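# Mount small gear between tester centres, meshing big gear

## Task

Place the small gear on the gear tester, held between its two centres, with its teeth engaged with the large gear that sits on the tester's slide. Then open the gripper and move the robot away from it.

## Robot and tools

ROBOT. There are two arms, left_arm and right_arm, each with a two-finger gripper. The fingers point along the gripper's +z axis and close along its y axis. end_effector_position is the spot between the finger pads, roughly 5 mm short of the tips. Base positions in the scene frame: left_arm (+0.013, +0.289, 0) m, quat_wxyz (+1.000, 0, 0, -0.016); right_arm (+0.034, -0.328, 0) m, quat_wxyz (+1.000, 0, 0, -0.002). A camera stand is fixed to the floor behind the arms.

FRAMES. Scene frame: origin at table-top height, halfway between the nominal bases, +x out over the table, +z up, left_arm on the +y side (arm names do not match image sides). Each arm reports hand positions, orientations, velocities, targets and its wrist camera pose in its own base frame. Fixed cameras and the table use the scene frame. Printed hand values can be off by a few cm, worse at long reach.

MOTION NUMBERS. Every command row has 14 numbers, all in [-1, 1], covering both arms even if one is idle: left_arm dx, dy, dz, rx, ry, rz, opening, then the same seven for right_arm. dx..rz are an offset (not a pose) from that arm's Hand target as it stood when the action or move began, along that arm's base axes; rotation is about the Hand target's position. Scale: 1.0 = 0.6 m for dx/dy/dz and 180 degrees for the rotation vector rx/ry/rz. A translation longer than 1.0 may be shortened along its direction. opening is absolute: +1 fully open (0.070 m), -1 closed; full open-to-closed takes about 1.0 s. Sending all six pose numbers as 0 re-requests the current Hand target; a 0 opening is a real command, so repeat the present opening to leave a gripper alone. Each step the commanded orientation is clipped to within 32 degrees of the measured one; "Hand target" in the result is the clipped last command. A gripper often rests short of it; resend zeros, or add the remaining gap as an offset.

TOOLS.
execute_actions(actions, cameras): actions is a list of actions; each action is up to 15 rows, one per 1/30 s step, lasting 0.5 s; a short action repeats its last row. Every row in an action counts from that action's start pose, so repeating an offset in a later action moves further. An empty actions list returns state and all images. cameras: list of names, ["all"], or [] for none.
move(target, speed, blend, opening_speed, grip_force, blocking, cameras): straight-line paths for both grippers. target is one 14-number row or a list of up to 15 rows, all offsets from the same starting Hand targets. speed in m/s, 0.002 to 2.2, default 0.25 (rotation up to twice that in rad/s); one value or one per target. blend in m rounds corners between listed targets (0 = stop at each). opening_speed: rate on the -1..1 scale per second, at least 0.2. grip_force: newtons per finger pad, 5 to 20, one value or one per arm, persists. blocking=false returns early while the move continues. Moves last 0.5 to 10 s, do not avoid obstacles, and grippers lag and can overshoot when fast. Openings changed in later targets apply on arrival. The result adds a "move:" line: done, off_target, moving, held or fault, plus limits=paced (pose clipped) or limits=held (steps withheld).
wait(seconds 0 to 10, cameras): lets time pass holding commands.
stop(cameras): brakes a running move.
zoom_image(camera, region): region [x0, y0, x1, y1] in pixels of that camera's newest image, at most 504 by 504.
finished_scene(scene): ends the current scene, passing its number; irreversible, call nothing after it in that reply.

RESULTS. Per arm: end_effector_position (m) and end_effector_quat_wxyz in its base frame, Hand target, grip_measured (same scale as opening), Joint positions (last value = finger opening in m), joint torques (whole drive output, noisy, offset; positive toward larger joint angle), Tool commands. Joint ranges (rad): waist ±2.618, shoulder 0 to 3.140, elbow -2.967 to 0 (straight -2.831), forearm roll ±1.745, wrist pitch ±1.220, wrist roll ±2.094.

CAMERAS. cam_head_left and cam_head_right (504x504, on one bar, fixed, scene frame), cam_left_wrist and cam_right_wrist (896x504, arm base frames, may lag during motion). Calibration may be off by a few degrees and mm.

GRASPING. Once fingers touch the part, command an opening about 0.05 below the grip_measured reading for full force; less for a softer hold. Parts under 2 mm thick get reduced force.

CAUTIONS. Never let a part fall, especially off the table, and do not leave anything resting off the table. Release parts only when they are still. Avoid fast contact, pressing targets deep past a contact, and hitting fixed or heavy objects. Keep the arms apart: a clearance check may hold commands, but arm-to-arm presses, including closing on the other gripper's fingers, can fail the task. Contact torque at the load limit (waist, shoulder, elbow 20.9 N m; wrist joints 7.28 N m, motors about 4 N m) stops the arm for 10 s. Holding loads, long stretches or pushing at unreachable poses heat motors: MOTOR HOT at 65 °C, at 80 °C the arm goes limp and drops things. Paths near an arm's own base can flip its shoulder; route around. Near the waist axis, small hand moves can swing the whole arm. Loose objects may get a brief random nudge.

Each tool is called after "Request:" by a JSON object that holds its "name" and its "arguments", one argument or row to a line.

## Session

Request:
{"name": "execute_actions", "arguments": {
  "actions": []
}}

Scene clock: 0.00 s.
left_arm: end_effector_position=(+0.4523, -0.3033, +0.1925) grip_measured=+0.98 end_effector_quat_wxyz=(+0.463, +0.538, +0.704, -0.037) | right_arm: end_effector_position=(+0.3339, +0.0602, +0.1729) grip_measured=+1.00 end_effector_quat_wxyz=(+0.298, +0.172, +0.923, +0.172)
Joint positions: left_arm=[-0.52 1.874 -1.45 -0.565 0.328 1.236 0.069] | right_arm=[0.063 1.278 -0.853 0.329 0.575 0.216 0.07]
Joint torques (N m): no reading
Hand target: left_arm +0.4523, -0.3033, +0.1925; +0.463, +0.538, +0.704, -0.037 | right_arm +0.3339, +0.0602, +0.1729; +0.298, +0.172, +0.923, +0.172
Tool commands: left_gripper/opening=+1.0 right_gripper/opening=+1.0
camera_calibration:
cam_left_wrist: T_world_to_cam=[[-0.810869, -0.385861, -0.440003, 0.332109], [-0.319175, 0.921771, -0.220149, 0.464087], [0.490529, -0.0380743, -0.870593, 0.0604172], [0, 0, 0, 1]] pos_world=[0.387785, -0.297334, 0.300896]
cam_right_wrist: T_world_to_cam=[[-0.216909, -0.874638, -0.433542, 0.201647], [-0.974877, 0.217123, 0.0497199, 0.301968], [0.0506453, 0.433435, -0.899761, 0.234863], [0, 0, 0, 1]] pos_world=[0.326226, 0.00900589, 0.283729]

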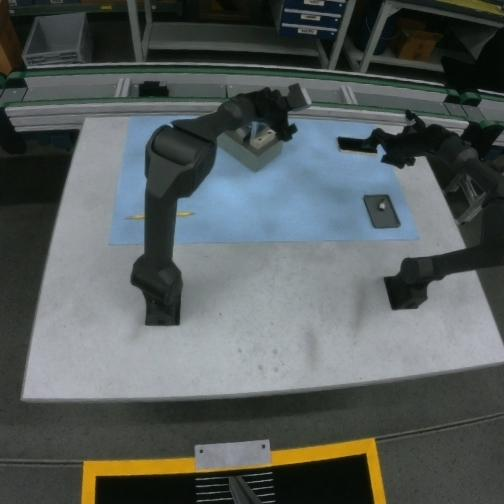

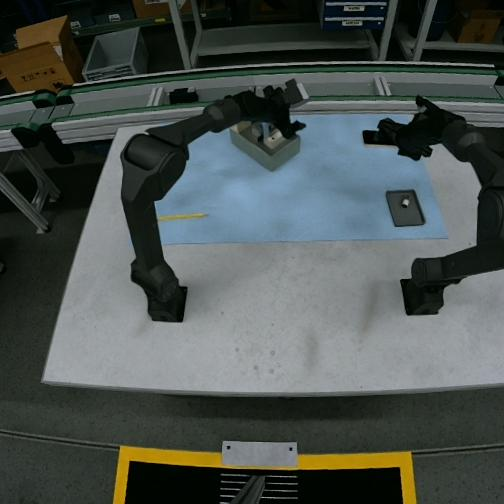

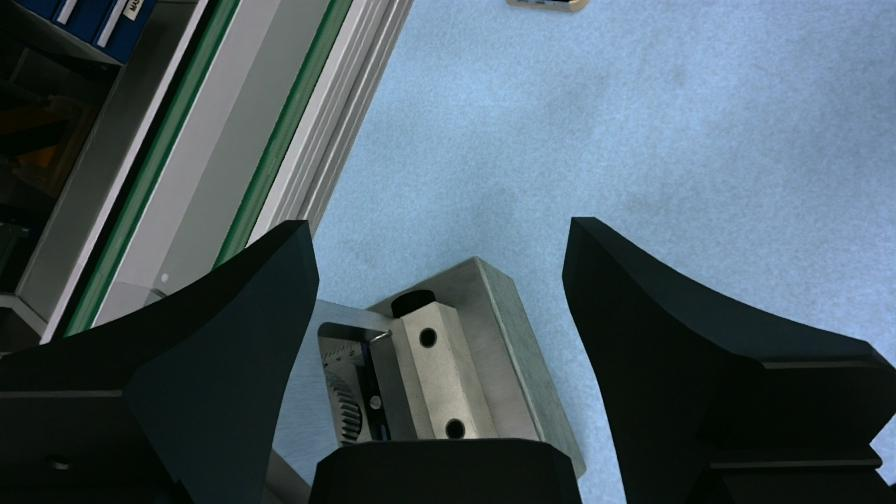

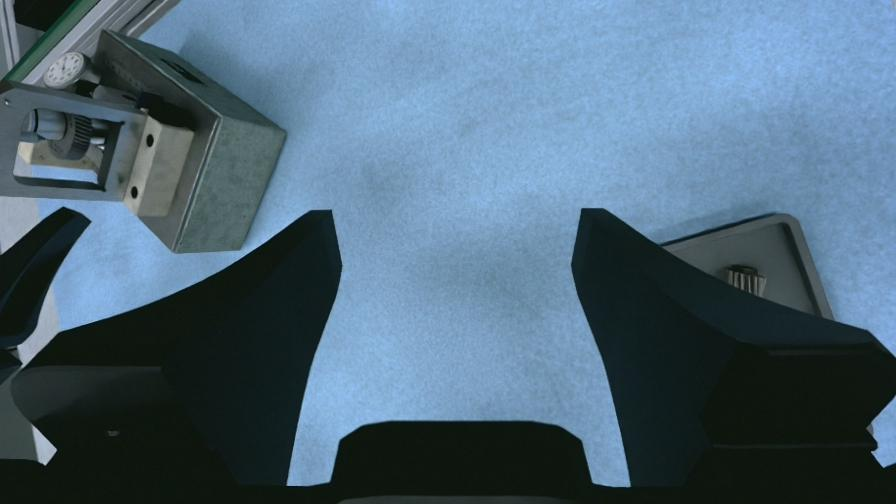

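Request:
{"name": "zoom_image", "arguments": {
  "camera": "cam_right_wrist",
  "region": [0, 0, 300, 260]
}}

Request:
{"name": "zoom_image", "arguments": {
  "camera": "cam_left_wrist",
  "region": [270, 240, 610, 504]
}}

Request:
{"name": "zoom_image", "arguments": {
  "camera": "cam_head_right",
  "region": [210, 80, 450, 240]
}}

Request:
{"name": "zoom_image", "arguments": {
  "camera": "cam_right_wrist",
  "region": [660, 200, 860, 330]
}}

Scaled by 1.680 from the camera's 896x504 image, which has a finer 1280x720 frame.

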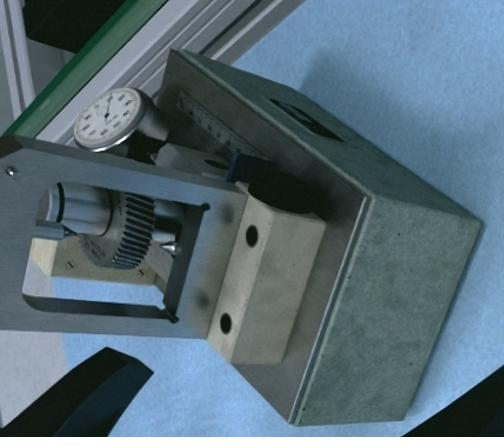

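Scaled by 1.482 from the camera's 896x504 image, which has a finer 1280x720 frame.

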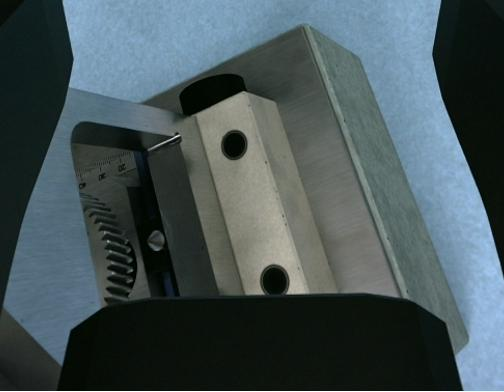

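Scaled by 2.100 from the camera's 504x504 image, which has a finer 720x720 frame.

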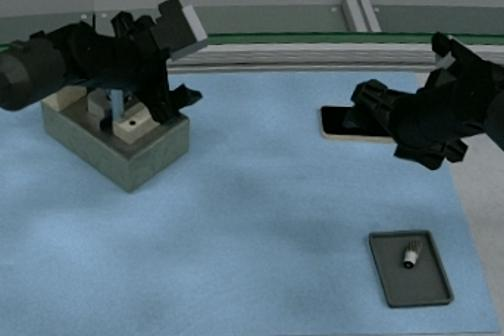

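Scaled by 2.520 from the camera's 896x504 image, which has a finer 1280x720 frame.

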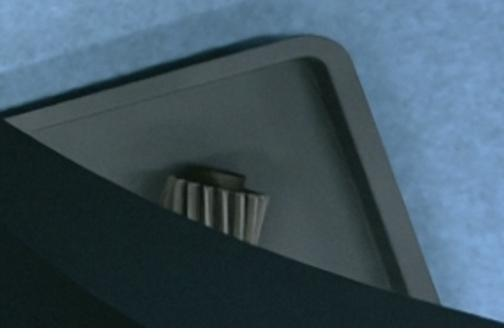

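Request:
{"name": "move", "arguments": {
  "target": [-0.05,0.2,0.13,0,0,0,1,-0.057,-0.125,-0.02,-0.112,0.195,0.112,1],
  "cameras": ["all"]
}}

Request:
{"name": "zoom_image", "arguments": {
  "camera": "cam_left_wrist",
  "region": [230, 100, 670, 480]
}}

Request:
{"name": "zoom_image", "arguments": {
  "camera": "cam_right_wrist",
  "region": [280, 50, 640, 400]
}}

Request:
{"name": "zoom_image", "arguments": {
  "camera": "cam_head_right",
  "region": [200, 80, 320, 200]
}}

Scene clock: 36.00 s.
left_arm: end_effector_position=(+0.4221, -0.1829, +0.2706) grip_measured=+0.98 end_effector_quat_wxyz=(+0.462, +0.538, +0.704, -0.037) | right_arm: end_effector_position=(+0.2997, -0.0153, +0.1605) grip_measured=+1.00 end_effector_quat_wxyz=(+0.080, +0.001, +0.997, -0.004)
Joint positions: left_arm=[-0.21 1.581 -1.374 -0.705 0.684 1.473 0.069] | right_arm=[-0.05 1.486 -1.199 -0.001 1.211 -0.048 0.07]
Joint torques (N m): left_arm=[-0.56 -4.57 -3.33 -0.7 -0.81 -0.05] | right_arm=[0.94 -4.12 -3.38 0.19 -0.12 0.12]
Hand target: left_arm +0.4223, -0.1833, +0.2705; +0.463, +0.538, +0.704, -0.037 | right_arm +0.2997, -0.0148, +0.1609; +0.000, +0.001, +1.000, +0.000
Off the commanded pose: left_arm 0.001 m, 0 deg | right_arm 0.001 m, 9 deg.
joint sent to its limit (right arm) — joint 5 (wrist pitch), upper limit. The joint targets are off in orientation, not in position.
move: off_target (right_arm)
camera_calibration:
cam_left_wrist: T_world_to_cam=[[-0.810842, -0.386182, -0.439772, 0.388288], [-0.31955, 0.92164, -0.220151, 0.360772], [0.49033, -0.0379784, -0.870709, 0.147941], [0, 0, 0, 1]] pos_world=[0.357585, -0.176934, 0.378996]
cam_right_wrist: T_world_to_cam=[[-0.0119125, -0.99992, -0.00424174, -0.00952308], [-0.893882, 0.00874783, 0.448217, 0.194171], [-0.448144, 0.00913099, -0.893915, 0.400151], [0, 0, 0, 1]] pos_world=[0.352778, -0.0148747, 0.270629]

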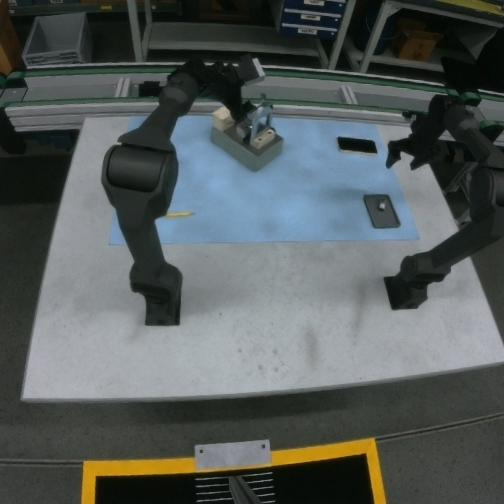

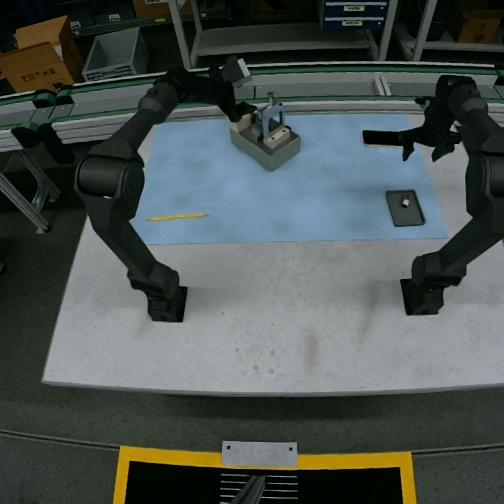

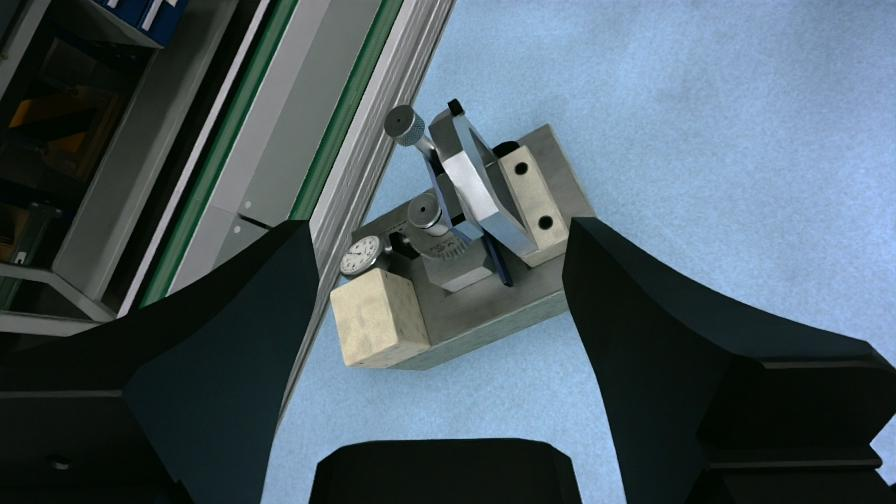

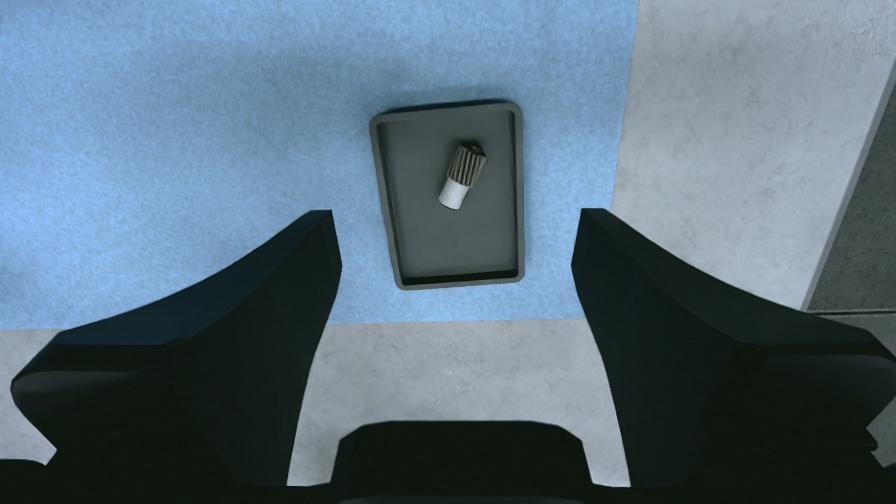

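Scaled by 1.145 from the camera's 896x504 image, which has a finer 1280x720 frame.

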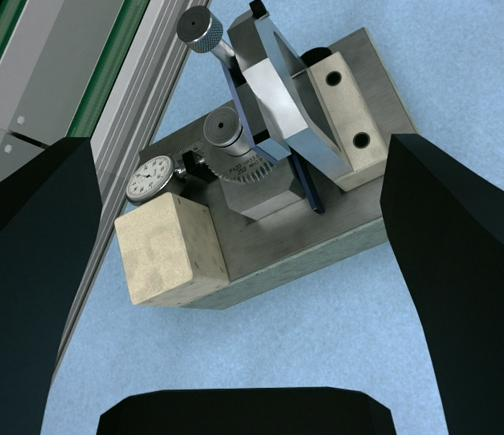

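Scaled by 1.400 from the camera's 896x504 image, which has a finer 1280x720 frame.

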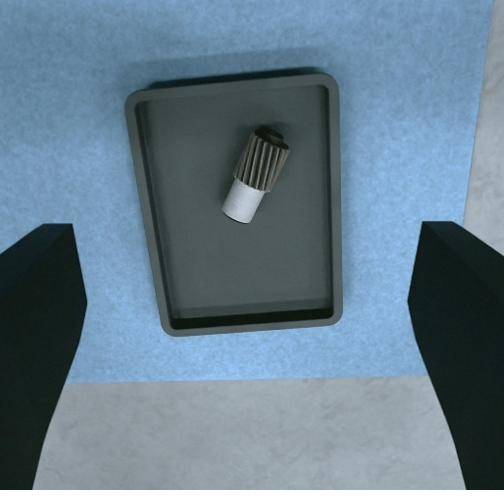

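Scaled by 4.200 from the camera's 504x504 image, which has a finer 720x720 frame.

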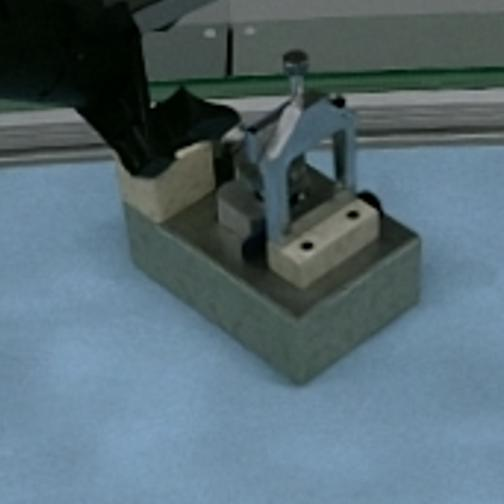

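Request:
{"name": "move", "arguments": {
  "target": [-0.25,0.35,0.13,0,0,0,1,0.033,0.425,0.067,0.196,-0.472,0.196,1],
  "cameras": ["cam_right_wrist","cam_head_right"]
}}

Request:
{"name": "zoom_image", "arguments": {
  "camera": "cam_right_wrist",
  "region": [250, 0, 650, 400]
}}

Request:
{"name": "zoom_image", "arguments": {
  "camera": "cam_head_right",
  "region": [210, 80, 310, 180]
}}

Scene clock: 68.23 s.
left_arm: end_effector_position=(+0.2727, +0.0262, +0.3479) grip_measured=+0.98 end_effector_quat_wxyz=(+0.464, +0.456, +0.747, +0.138) | right_arm: end_effector_position=(+0.3195, +0.2399, +0.2015) grip_measured=+1.00 end_effector_quat_wxyz=(+0.486, -0.378, +0.739, +0.274)
Joint positions: left_arm=[0.685 1.002 -1.168 -0.822 1.215 1.828 0.069] | right_arm=[0.322 1.426 -0.743 1.737 0.617 -2.021 0.07]
Joint torques (N m): left_arm=[-0.69 -0.5 -3.21 -1.04 -0.15 -0.14] | right_arm=[-0.39 -3.27 -4.01 0.38 0.69 -0.06]
Hand target: left_arm +0.2723, +0.0267, +0.3485; +0.463, +0.538, +0.704, -0.037 | right_arm +0.3195, +0.2402, +0.2011; +0.653, -0.271, +0.653, +0.272
Off the commanded pose: left_arm 0.001 m, 23 deg | right_arm 0.000 m, 25 deg.
joint sent to its limit (left arm) — joint 5 (wrist pitch), upper limit. The joint targets are off in orientation, not in position.
joint sent to its limit (right arm) — joint 4 (forearm roll), upper limit. The joint targets are off in orientation, not in position.
move: off_target (left_arm, right_arm)
camera_calibration:
cam_right_wrist: T_world_to_cam=[[0.827327, -0.559261, -0.0525185, -0.117974], [-0.498246, -0.68745, -0.528359, 0.42871], [0.259387, 0.463293, -0.847395, 0.0989535], [0, 0, 0, 1]] pos_world=[0.285539, 0.182894, 0.304169]
Images, in order (width x height): cam_head_right 504x504, cam_right_wrist 896x504.

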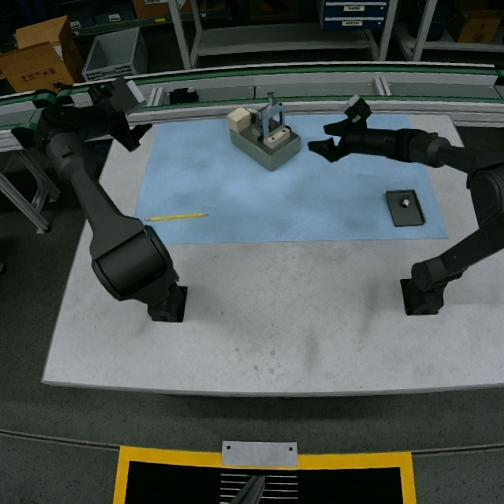

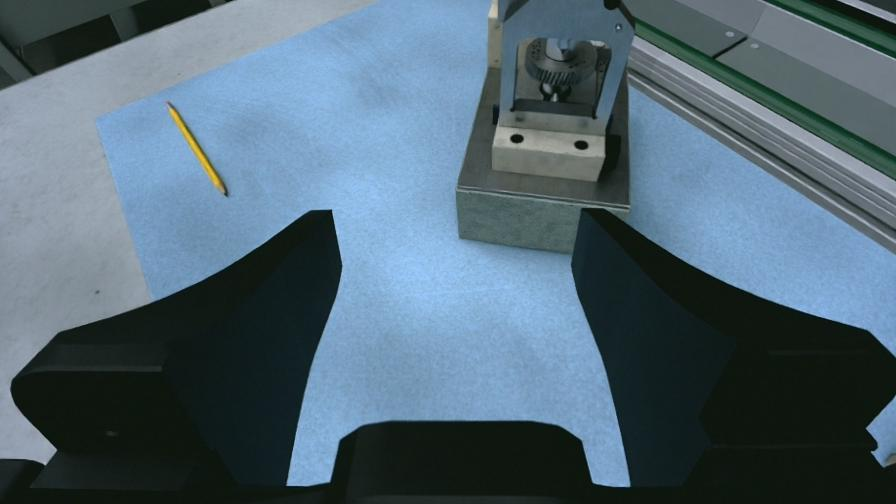

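Scaled by 1.260 from the camera's 896x504 image, which has a finer 1280x720 frame.

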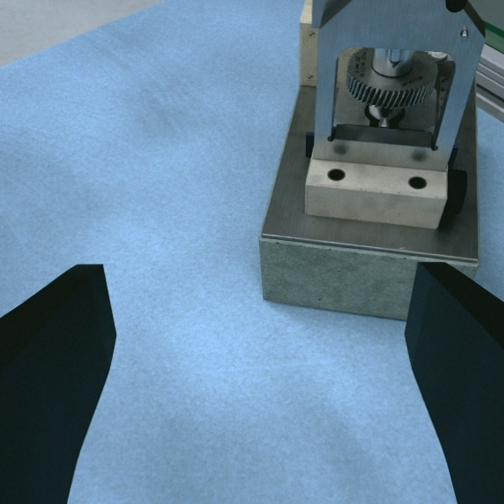

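Scaled by 5.040 from the camera's 504x504 image, which has a finer 720x720 frame.

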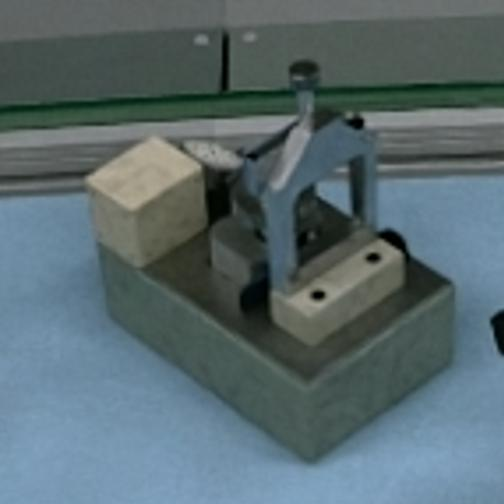

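Request:
{"name": "move", "arguments": {
  "target": [
    [0,0,0,0,0,0,1,-0.016,0.016,0.0,-0.335,0.371,-0.027,1],
    [0,0,0,0,0,0,1,0.0,0.033,-0.13,0,0,-0.033,1]
  ],
  "speed": 0.4,
  "cameras": ["cam_right_wrist"]
}}

Request:
{"name": "zoom_image", "arguments": {
  "camera": "cam_right_wrist",
  "region": [300, 0, 600, 300]
}}

Scene clock: 89.63 s.
left_arm: end_effector_position=(+0.2727, +0.0262, +0.3479) grip_measured=+0.98 end_effector_quat_wxyz=(+0.464, +0.456, +0.747, +0.138) | right_arm: end_effector_position=(+0.3193, +0.2603, +0.1233) grip_measured=+1.00 end_effector_quat_wxyz=(+0.630, -0.249, +0.700, +0.225)
Joint positions: left_arm=[0.685 1.002 -1.168 -0.822 1.215 1.828 0.069] | right_arm=[0.683 1.836 -0.414 -0.002 -1.23 0.001 0.07]
Joint torques (N m): left_arm=[0.06 -0.56 -3.1 -1.04 0.13 0.14] | right_arm=[-0.45 -4.85 -2.68 0.01 -1.07 0.17]
Hand target: left_arm +0.2723, +0.0267, +0.3485; +0.463, +0.538, +0.704, -0.037 | right_arm +0.3195, +0.2600, +0.1231; +0.666, -0.237, +0.666, +0.238
Off the commanded pose: left_arm 0.001 m, 23 deg | right_arm 0.000 m, 6 deg.
joint sent to its limit (left arm) — joint 5 (wrist pitch), upper limit. The joint targets are off in orientation, not in position.
joint sent to its limit (right arm) — joint 5 (wrist pitch), lower limit. The joint targets are off in orientation, not in position.
move: off_target (left_arm, right_arm)
camera_calibration:
cam_right_wrist: T_world_to_cam=[[0.640018, -0.768257, -0.0125925, -0.00131711], [-0.51856, -0.419791, -0.744896, 0.36472], [0.566985, 0.483277, -0.667062, -0.102353], [0, 0, 0, 1]] pos_world=[0.248005, 0.201559, 0.203387]
Images, in order (width x height): cam_right_wrist 896x504.

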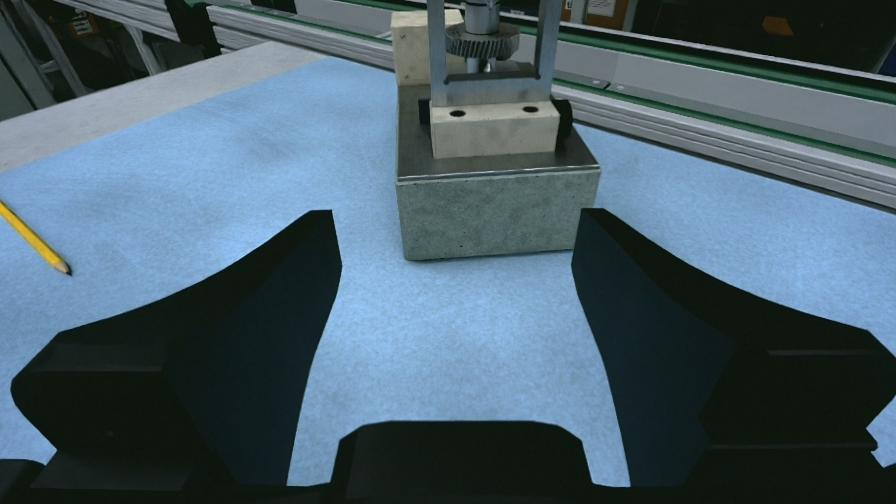

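Scaled by 1.680 from the camera's 896x504 image, which has a finer 1280x720 frame.

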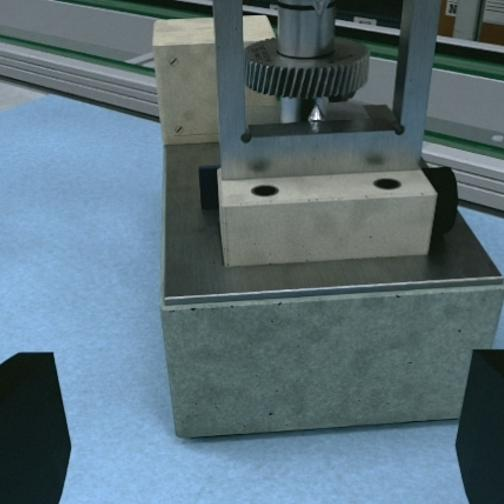

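Request:
{"name": "move", "arguments": {
  "target": [0,0,0,0,0,0,1,-0.06,-0.05,0.12,0.07,-0.085,0,1],
  "speed": 0.4,
  "cameras": ["cam_right_wrist"]
}}

Request:
{"name": "zoom_image", "arguments": {
  "camera": "cam_right_wrist",
  "region": [350, 0, 600, 250]
}}

Scene clock: 96.70 s.
left_arm: end_effector_position=(+0.2727, +0.0262, +0.3479) grip_measured=+0.98 end_effector_quat_wxyz=(+0.464, +0.456, +0.747, +0.138) | right_arm: end_effector_position=(+0.2833, +0.2300, +0.1958) grip_measured=+1.00 end_effector_quat_wxyz=(+0.684, -0.230, +0.648, +0.244)
Joint positions: left_arm=[0.685 1.002 -1.168 -0.822 1.215 1.828 0.069] | right_arm=[0.679 1.528 -0.266 -0.004 -1.23 0.004 0.07]
Joint torques (N m): left_arm=[0.29 -0.68 -3.02 -1.05 0.12 0.13] | right_arm=[-0.44 -2.78 -2.75 0 -1.33 0.17]
Hand target: left_arm +0.2723, +0.0267, +0.3485; +0.463, +0.538, +0.704, -0.037 | right_arm +0.2835, +0.2300, +0.1951; +0.771, -0.192, +0.542, +0.275
Off the commanded pose: left_arm 0.001 m, 23 deg | right_arm 0.001 m, 17 deg.
joint sent to its limit (left arm) — joint 5 (wrist pitch), upper limit. The joint targets are off in orientation, not in position.
joint sent to its limit (right arm) — joint 5 (wrist pitch), lower limit. The joint targets are off in orientation, not in position.
move: off_target (left_arm, right_arm)
camera_calibration:
cam_right_wrist: T_world_to_cam=[[0.640706, -0.767672, -0.0132151, -0.000823955], [-0.421822, -0.337571, -0.841494, 0.360048], [0.641531, 0.544725, -0.540105, -0.0790336], [0, 0, 0, 1]] pos_world=[0.203106, 0.163961, 0.260281]
Images, in order (width x height): cam_right_wrist 896x504.

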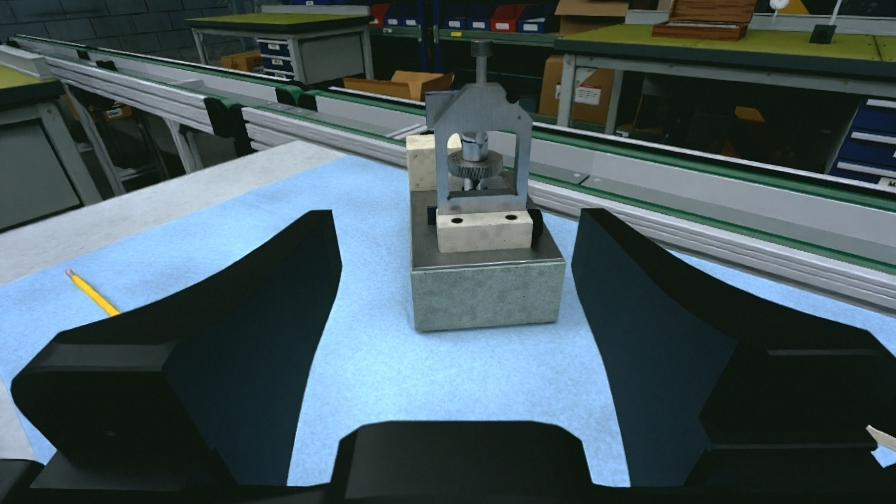

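Scaled by 2.016 from the camera's 896x504 image, which has a finer 1280x720 frame.

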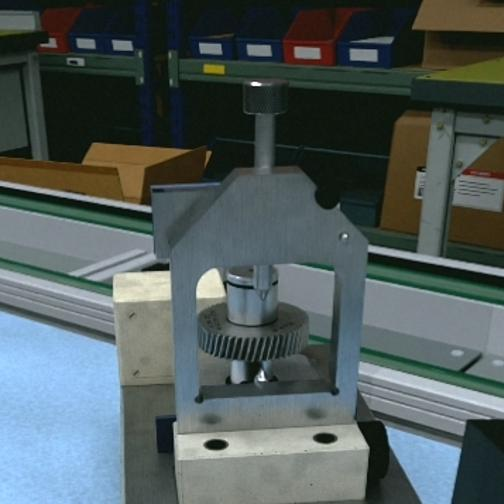

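Request:
{"name": "move", "arguments": {
  "target": [0,0,0,0,0,0,1,0.001,-0.422,-0.16,-0.1107,0.619,-0.214,0.1],
  "speed": 0.4,
  "cameras": ["cam_right_wrist"]
}}

Request:
{"name": "zoom_image", "arguments": {
  "camera": "cam_right_wrist",
  "region": [300, 150, 600, 450]
}}

Scene clock: 154.57 s.
left_arm: end_effector_position=(+0.2727, +0.0262, +0.3479) grip_measured=+0.98 end_effector_quat_wxyz=(+0.464, +0.456, +0.747, +0.138) | right_arm: end_effector_position=(+0.2842, -0.0233, +0.0992) grip_measured=+0.10 end_effector_quat_wxyz=(+0.000, +0.165, +0.986, +0.000)
Joint positions: left_arm=[0.685 1.002 -1.168 -0.822 1.215 1.828 0.069] | right_arm=[-0.083 1.602 -1.092 0.001 1.147 0.249 0.039]
Joint torques (N m): left_arm=[0.32 -0.67 -2.82 -1.04 0.13 0.13] | right_arm=[0.47 -4.6 -2.75 0.19 -0.29 0.04]
Hand target: left_arm +0.2723, +0.0267, +0.3485; +0.463, +0.538, +0.704, -0.037 | right_arm +0.2841, -0.0232, +0.0991; +0.001, +0.165, +0.986, +0.001
Off the commanded pose: left_arm 0.001 m, 23 deg | right_arm 0.000 m, 0 deg.
joint sent to its limit (left arm) — joint 5 (wrist pitch), upper limit. The joint targets are off in orientation, not in position.
move: off_target (left_arm)
camera_calibration:
cam_right_wrist: T_world_to_cam=[[-0.336325, -0.941667, -0.0122157, 0.0764205], [-0.766175, 0.266058, 0.584969, 0.164087], [-0.547596, 0.206099, -0.810964, 0.363121], [0, 0, 0, 1]] pos_world=[0.350265, -0.0465329, 0.199426]
Images, in order (width x height): cam_right_wrist 896x504.

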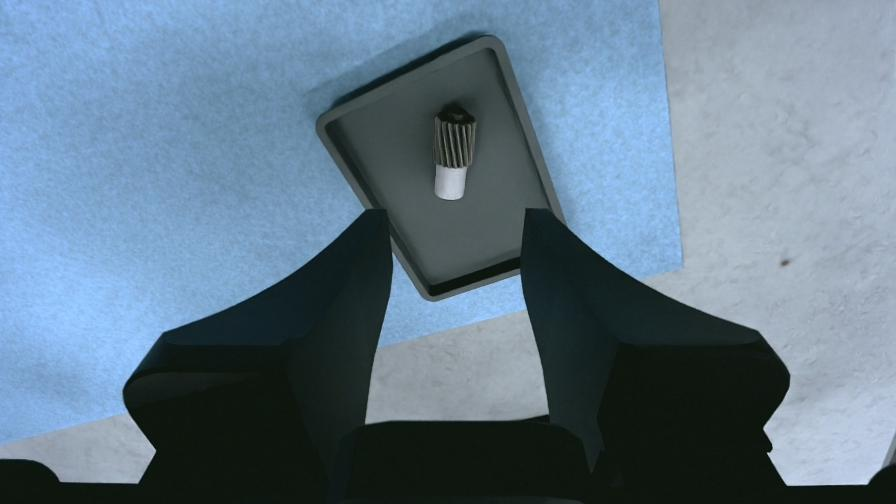

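Scaled by 1.680 from the camera's 896x504 image, which has a finer 1280x720 frame.

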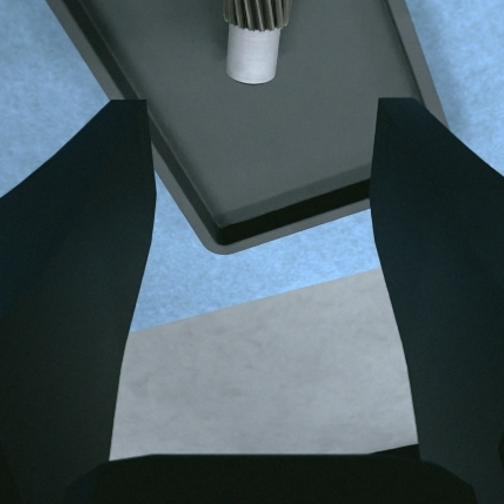

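Request:
{"name": "move", "arguments": {
  "target": [
    [0,0,0,0,0,0,1,0,0.001,-0.146,0,0,-0.019,0.1],
    [0,0,0,0,0,0,1,0,0.001,-0.146,0,0,-0.019,-1]
  ],
  "speed": 0.15,
  "opening_speed": 1.2,
  "grip_force": 10,
  "cameras": ["cam_right_wrist"]
}}

Request:
{"name": "zoom_image", "arguments": {
  "camera": "cam_right_wrist",
  "region": [300, 80, 600, 380]
}}

Scene clock: 168.77 s.
left_arm: end_effector_position=(+0.2727, +0.0262, +0.3479) grip_measured=+0.98 end_effector_quat_wxyz=(+0.464, +0.456, +0.747, +0.138) | right_arm: end_effector_position=(+0.2840, -0.0229, +0.0114) grip_measured=-0.48 end_effector_quat_wxyz=(+0.001, +0.194, +0.981, +0.000)
Joint positions: left_arm=[0.685 1.002 -1.168 -0.822 1.215 1.828 0.069] | right_arm=[-0.081 1.758 -0.894 0.001 0.793 0.31 0.018]
Joint torques (N m): left_arm=[0.34 -0.67 -2.79 -1.04 0.12 0.14] | right_arm=[0.77 -4.97 -3.32 -0.01 0.08 -0.07]
Hand target: left_arm +0.2723, +0.0267, +0.3485; +0.463, +0.538, +0.704, -0.037 | right_arm +0.2841, -0.0226, +0.0115; +0.001, +0.194, +0.981, +0.001
Off the commanded pose: left_arm 0.001 m, 23 deg | right_arm 0.000 m, 0 deg.
joint sent to its limit (left arm) — joint 5 (wrist pitch), upper limit. The joint targets are off in orientation, not in position.
grip_force (N): 10, 10
move: off_target (left_arm)
camera_calibration:
cam_right_wrist: T_world_to_cam=[[-0.391737, -0.919994, -0.0123533, 0.0919493], [-0.74954, 0.311313, 0.584186, 0.211374], [-0.533602, 0.238107, -0.811526, 0.288557], [0, 0, 0, 1]] pos_world=[0.348428, -0.0499178, 0.111826]
Images, in order (width x height): cam_right_wrist 896x504.

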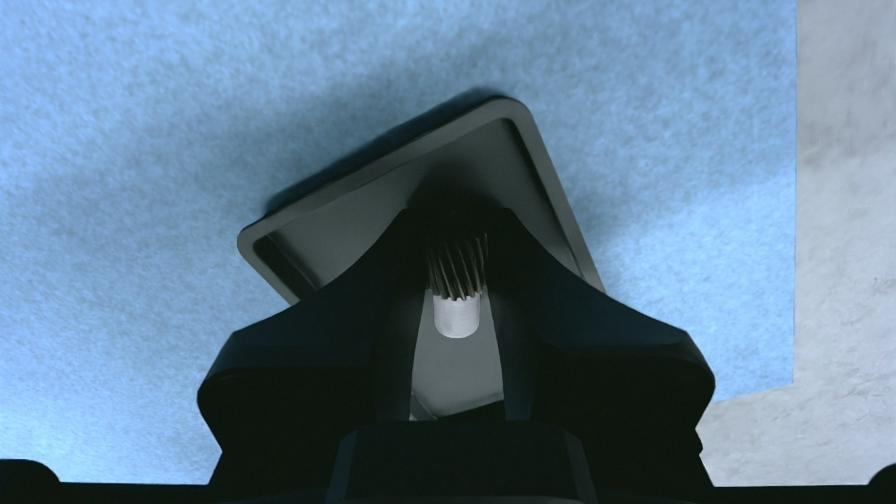

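Scaled by 1.680 from the camera's 896x504 image, which has a finer 1280x720 frame.

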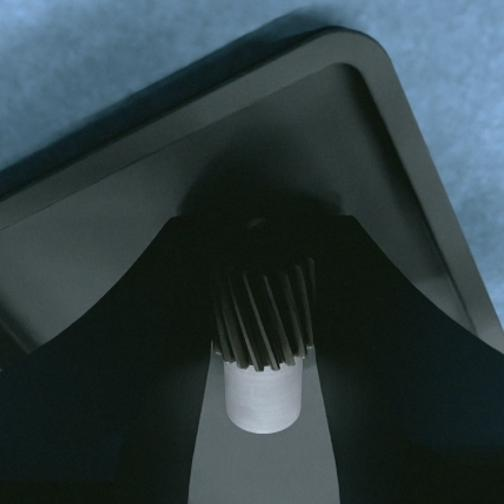

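Request:
{"name": "move", "arguments": {
  "target": [
    [0,0,0,0,0,0,1,0,0,0.035,0,0,0,-1],
    [0,0,0,0,0,0,1,0,0.02,0.035,0,0,0.639,-1],
    [0,0,0,0,0,0,1,0,0.02,0.0005,0,0,0.639,-1],
    [0,0,0,0,0,0,1,0,0.02,0.0005,0,0,0.639,0]
  ],
  "speed": [0.15,0.6,0.1,0.1],
  "opening_speed": 0.8
}}

Request:
{"name": "move", "arguments": {
  "target": [
    [0,0,0,0,0,0,1,0,0,0.13,0,0,0,0],
    [0,0,0,0,0,0,1,0.0,0,0.13,0,0,-0.5,0],
    [0,0,0,0,0,0,1,0.0,-0.05,0.13,0,0,-1,0]
  ],
  "speed": [0.2,0.7,0.7],
  "cameras": ["cam_right_wrist"]
}}

Request:
{"name": "zoom_image", "arguments": {
  "camera": "cam_right_wrist",
  "region": [300, 50, 600, 350]
}}

Scene clock: 184.47 s.
left_arm: end_effector_position=(+0.2727, +0.0262, +0.3479) grip_measured=+0.98 end_effector_quat_wxyz=(+0.464, +0.456, +0.747, +0.138) | right_arm: end_effector_position=(+0.2842, -0.0103, +0.0117) grip_measured=+0.00 end_effector_quat_wxyz=(+0.000, +0.723, -0.691, -0.001)
Joint positions: left_arm=[0.685 1.002 -1.168 -0.822 1.215 1.828 0.069] | right_arm=[-0.037 1.757 -0.895 0.002 0.797 -1.655 0.035]
Joint torques (N m): left_arm=[0.37 -0.79 -2.58 -1.05 0.13 0.14] | right_arm=[-0.37 -4.66 -3.08 0.12 0.13 0.06]
Hand target: left_arm +0.2723, +0.0267, +0.3485; +0.463, +0.538, +0.704, -0.037 | right_arm +0.2841, -0.0106, +0.0118; +0.000, +0.723, -0.691, -0.001
Off the commanded pose: left_arm 0.001 m, 23 deg | right_arm 0.000 m, 0 deg.
joint sent to its limit (left arm) — joint 5 (wrist pitch), upper limit. The joint targets are off in orientation, not in position.
grip_force (N): 10, 10
move: off_target (left_arm)

Scene clock: 188.63 s.
left_arm: end_effector_position=(+0.2727, +0.0262, +0.3479) grip_measured=+0.98 end_effector_quat_wxyz=(+0.464, +0.456, +0.747, +0.138) | right_arm: end_effector_position=(+0.2839, -0.0410, +0.0899) grip_measured=+0.00 end_effector_quat_wxyz=(+0.001, +0.691, +0.722, +0.000)
Joint positions: left_arm=[0.685 1.002 -1.168 -0.822 1.215 1.828 0.069] | right_arm=[-0.143 1.618 -1.072 -0.001 1.109 1.385 0.035]
Joint torques (N m): left_arm=[0.29 -0.82 -2.53 -1.03 0.12 0.13] | right_arm=[0.94 -3.98 -3.62 0.14 0.16 -0.07]
Hand target: left_arm +0.2723, +0.0267, +0.3485; +0.463, +0.538, +0.704, -0.037 | right_arm +0.2841, -0.0406, +0.0898; +0.001, +0.691, +0.723, +0.000
Off the commanded pose: left_arm 0.001 m, 23 deg | right_arm 0.000 m, 0 deg.
joint sent to its limit (left arm) — joint 5 (wrist pitch), upper limit. The joint targets are off in orientation, not in position.
grip_force (N): 10, 10
move: off_target (left_arm)
camera_calibration:
cam_right_wrist: T_world_to_cam=[[-0.999388, -0.0324782, -0.0129701, 0.285118], [-0.0339354, 0.810966, 0.584109, -0.0115265], [-0.00845244, 0.584191, -0.811572, 0.221539], [0, 0, 0, 1]] pos_world=[0.286425, -0.110813, 0.190225]
Images, in order (width x height): cam_right_wrist 896x504.

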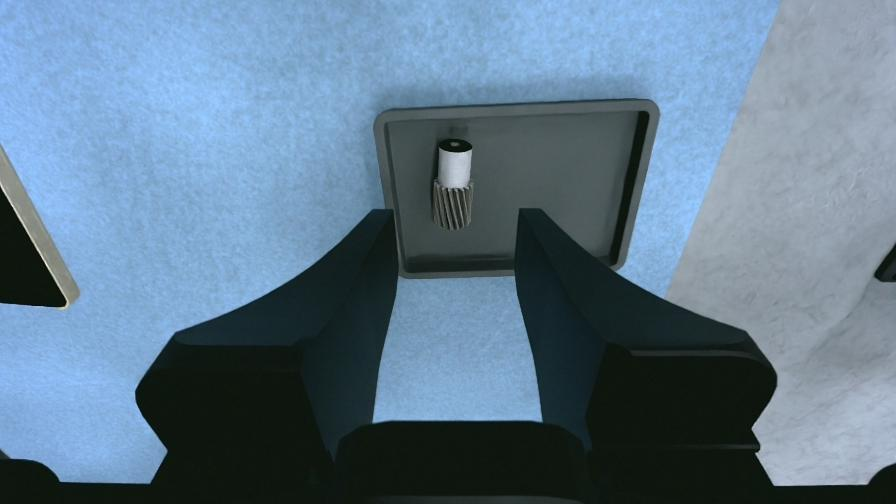

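Scaled by 1.680 from the camera's 896x504 image, which has a finer 1280x720 frame.

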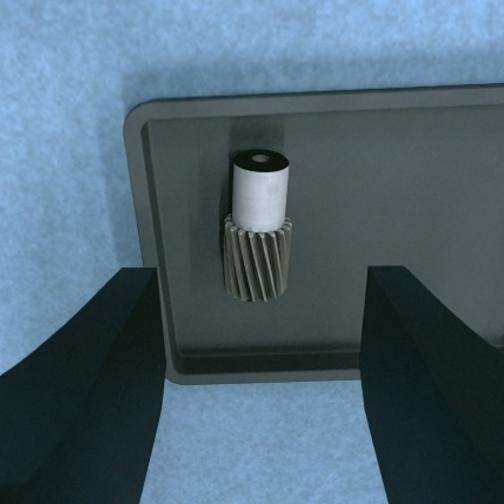

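Request:
{"name": "move", "arguments": {
  "target": [
    [0,0,0,0,0,0,1,-0.0005,0.0155,-0.129,0,0,0,0],
    [0,0,0,0,0,0,1,-0.0005,0.0155,-0.129,0,0,0,-1],
    [0,0,0,0,0,0,1,0,0.0155,0.06,0,0,0,-1]
  ],
  "speed": 0.2,
  "opening_speed": 1.0,
  "grip_force": 14,
  "cameras": ["cam_right_wrist"]
}}

Request:
{"name": "zoom_image", "arguments": {
  "camera": "cam_right_wrist",
  "region": [300, 80, 600, 380]
}}

Scene clock: 214.30 s.
left_arm: end_effector_position=(+0.2727, +0.0262, +0.3479) grip_measured=+0.98 end_effector_quat_wxyz=(+0.464, +0.456, +0.747, +0.138) | right_arm: end_effector_position=(+0.2841, -0.0314, +0.1256) grip_measured=-0.50 end_effector_quat_wxyz=(+0.015, +0.691, +0.723, +0.011)
Joint positions: left_arm=[0.685 1.002 -1.168 -0.822 1.215 1.828 0.069] | right_arm=[-0.109 1.552 -1.141 -0.001 1.211 1.417 0.018]
Joint torques (N m): left_arm=[0.34 -0.89 -2.31 -1.04 0.12 0.13] | right_arm=[-0.34 -3.74 -3.11 0.16 -0.03 -0.07]
Hand target: left_arm +0.2723, +0.0267, +0.3485; +0.463, +0.538, +0.704, -0.037 | right_arm +0.2841, -0.0313, +0.1258; +0.001, +0.691, +0.723, +0.000
Off the commanded pose: left_arm 0.001 m, 23 deg | right_arm 0.000 m, 2 deg.
joint sent to its limit (left arm) — joint 5 (wrist pitch), upper limit. The joint targets are off in orientation, not in position.
joint sent to its limit (right arm) — joint 5 (wrist pitch), upper limit. The joint targets still meet the commanded pose.
grip_force (N): 14, 14
move: off_target (left_arm)
camera_calibration:
cam_right_wrist: T_world_to_cam=[[-0.998327, -0.0339218, -0.046822, 0.290022], [-0.0548093, 0.813078, 0.57957, -0.0336015], [0.0184099, 0.581166, -0.813577, 0.237407], [0, 0, 0, 1]] pos_world=[0.283324, -0.100814, 0.226202]
Images, in order (width x height): cam_right_wrist 896x504.

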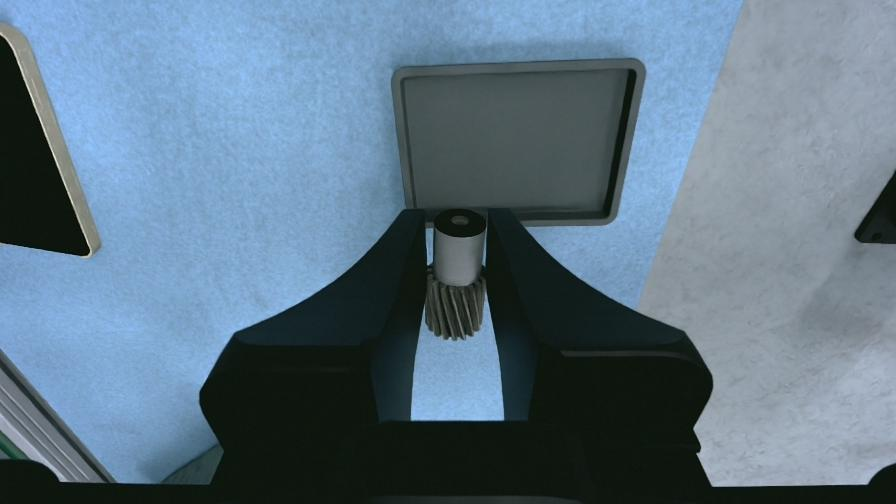

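Scaled by 1.680 from the camera's 896x504 image, which has a finer 1280x720 frame.

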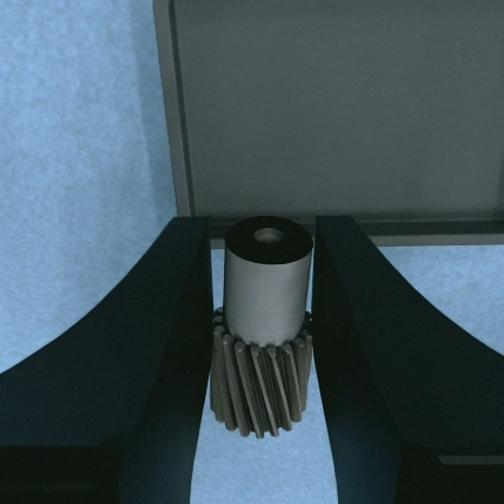

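Request:
{"name": "move", "arguments": {
  "target": [
    [0,0,0,0,0,0,1,-0.007,0.419,0.124,0,0,0.70,-1],
    [0,0,0,0,0,0,1,0.168,0.535,0.107,-0.2468,-0.5365,0.5247,-1]
  ],
  "speed": 0.5,
  "blend": [0.03,0],
  "cameras": ["cam_right_wrist"]
}}

Request:
{"name": "zoom_image", "arguments": {
  "camera": "cam_right_wrist",
  "region": [320, 0, 620, 350]
}}

Scene clock: 235.17 s.
left_arm: end_effector_position=(+0.2727, +0.0262, +0.3479) grip_measured=+0.98 end_effector_quat_wxyz=(+0.464, +0.456, +0.747, +0.138) | right_arm: end_effector_position=(+0.3847, +0.2897, +0.1894) grip_measured=-0.50 end_effector_quat_wxyz=(+0.668, -0.231, +0.668, +0.231)
Joint positions: left_arm=[0.685 1.002 -1.168 -0.822 1.215 1.828 0.069] | right_arm=[0.629 1.812 -0.729 -0.044 -0.996 0.023 0.018]
Joint torques (N m): left_arm=[0.34 -0.93 -2.29 -1.05 0.12 0.14] | right_arm=[-0.15 -5.71 -3.77 0.08 -1.22 0.14]
Hand target: left_arm +0.2723, +0.0267, +0.3485; +0.463, +0.538, +0.704, -0.037 | right_arm +0.3849, +0.2897, +0.1900; +0.669, -0.231, +0.668, +0.231
Off the commanded pose: left_arm 0.001 m, 23 deg | right_arm 0.001 m, 0 deg.
joint sent to its limit (left arm) — joint 5 (wrist pitch), upper limit. The joint targets are off in orientation, not in position.
grip_force (N): 14, 14
move: off_target (left_arm)
camera_calibration:
cam_right_wrist: T_world_to_cam=[[0.625995, -0.779761, -0.010101, -0.0114172], [-0.46142, -0.359926, -0.810892, 0.433463], [0.628666, 0.512275, -0.585109, -0.157222], [0, 0, 0, 1]] pos_world=[0.305996, 0.227653, 0.259385]
Images, in order (width x height): cam_right_wrist 896x504.

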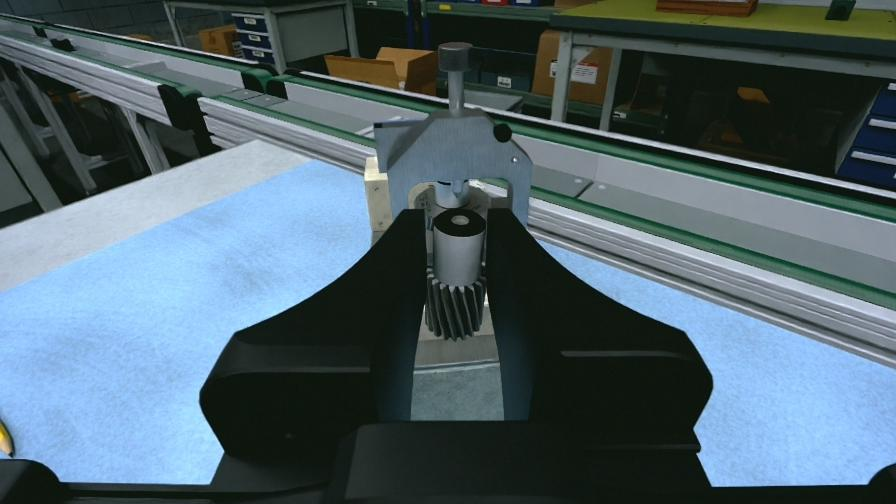

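Scaled by 1.440 from the camera's 896x504 image, which has a finer 1280x720 frame.

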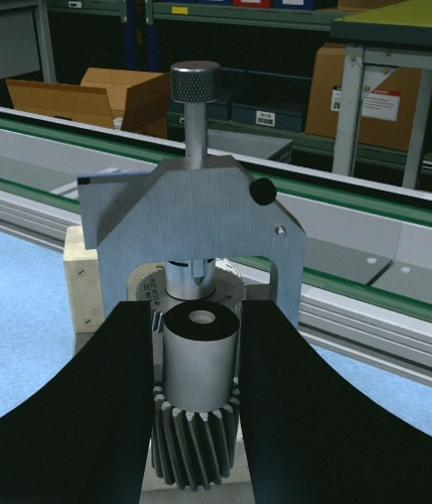

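Request:
{"name": "move", "arguments": {
  "target": [0.2745,-0.391,-0.145,-0.144,0.0647,0.190,0.3,0,0,0,0,0,0,-1],
  "speed": 0.35,
  "cameras": ["cam_left_wrist","cam_right_wrist"]
}}

Request:
{"name": "zoom_image", "arguments": {
  "camera": "cam_left_wrist",
  "region": [250, 0, 650, 400]
}}

Scene clock: 254.83 s.
left_arm: end_effector_position=(+0.4370, -0.2078, +0.2619) grip_measured=+0.30 end_effector_quat_wxyz=(+0.488, +0.187, +0.845, -0.108) | right_arm: end_effector_position=(+0.3848, +0.2898, +0.1898) grip_measured=-0.50 end_effector_quat_wxyz=(+0.669, -0.231, +0.668, +0.231)
Joint positions: left_arm=[-0.449 1.584 -1.281 0.039 0.309 -0.043 0.045] | right_arm=[0.629 1.812 -0.73 -0.044 -0.996 0.023 0.018]
Joint torques (N m): left_arm=[-0.63 -4.64 -3.71 -0.15 -1.15 -0.08] | right_arm=[0.86 -5.61 -3.62 0.2 -1.22 0.07]
Hand target: left_arm +0.4370, -0.2079, +0.2615; +0.488, +0.188, +0.846, -0.108 | right_arm +0.3849, +0.2897, +0.1900; +0.669, -0.231, +0.668, +0.231
Off the commanded pose: left_arm 0.000 m, 0 deg | right_arm 0.000 m, 0 deg.
grip_force (N): 14, 14
move: done
camera_calibration:
cam_left_wrist: T_world_to_cam=[[-0.457, -0.889467, -0.00054226, 0.0127247], [-0.807426, 0.415103, -0.419229, 0.546661], [0.373116, -0.19115, -0.90788, 0.161228], [0, 0, 0, 1]] pos_world=[0.387046, -0.184784, 0.375559]
cam_right_wrist: T_world_to_cam=[[0.626022, -0.779741, -0.0100402, -0.0115052], [-0.460785, -0.359496, -0.811443, 0.433604], [0.629106, 0.512607, -0.584345, -0.157518], [0, 0, 0, 1]] pos_world=[0.306096, 0.227653, 0.259685]
Images, in order (width x height): cam_left_wrist 896x504, cam_right_wrist 896x504.

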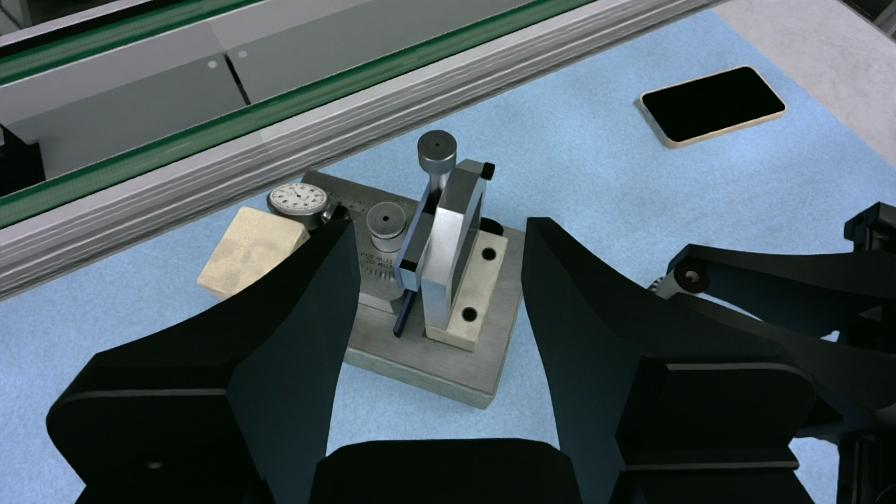

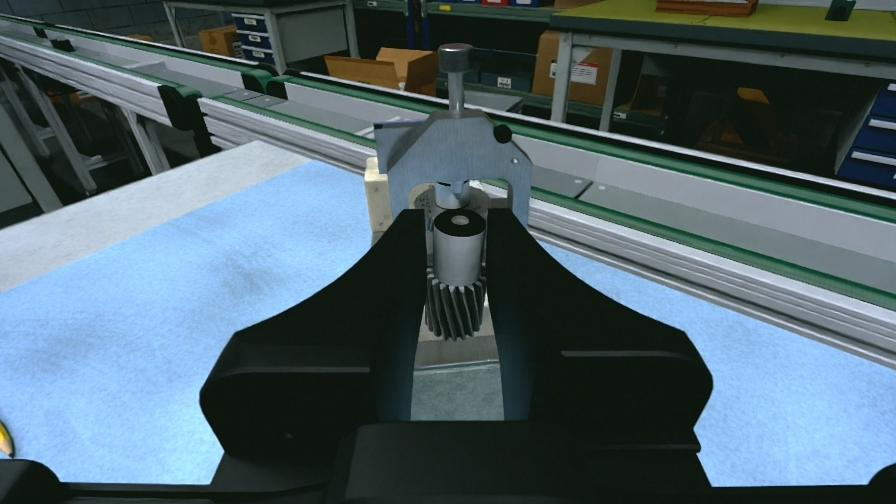

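Scaled by 1.260 from the camera's 896x504 image, which has a finer 1280x720 frame.

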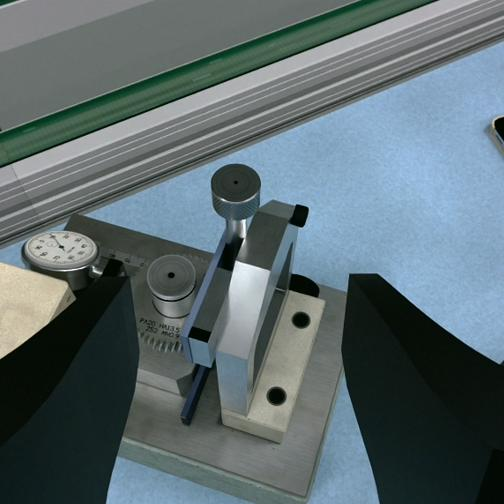

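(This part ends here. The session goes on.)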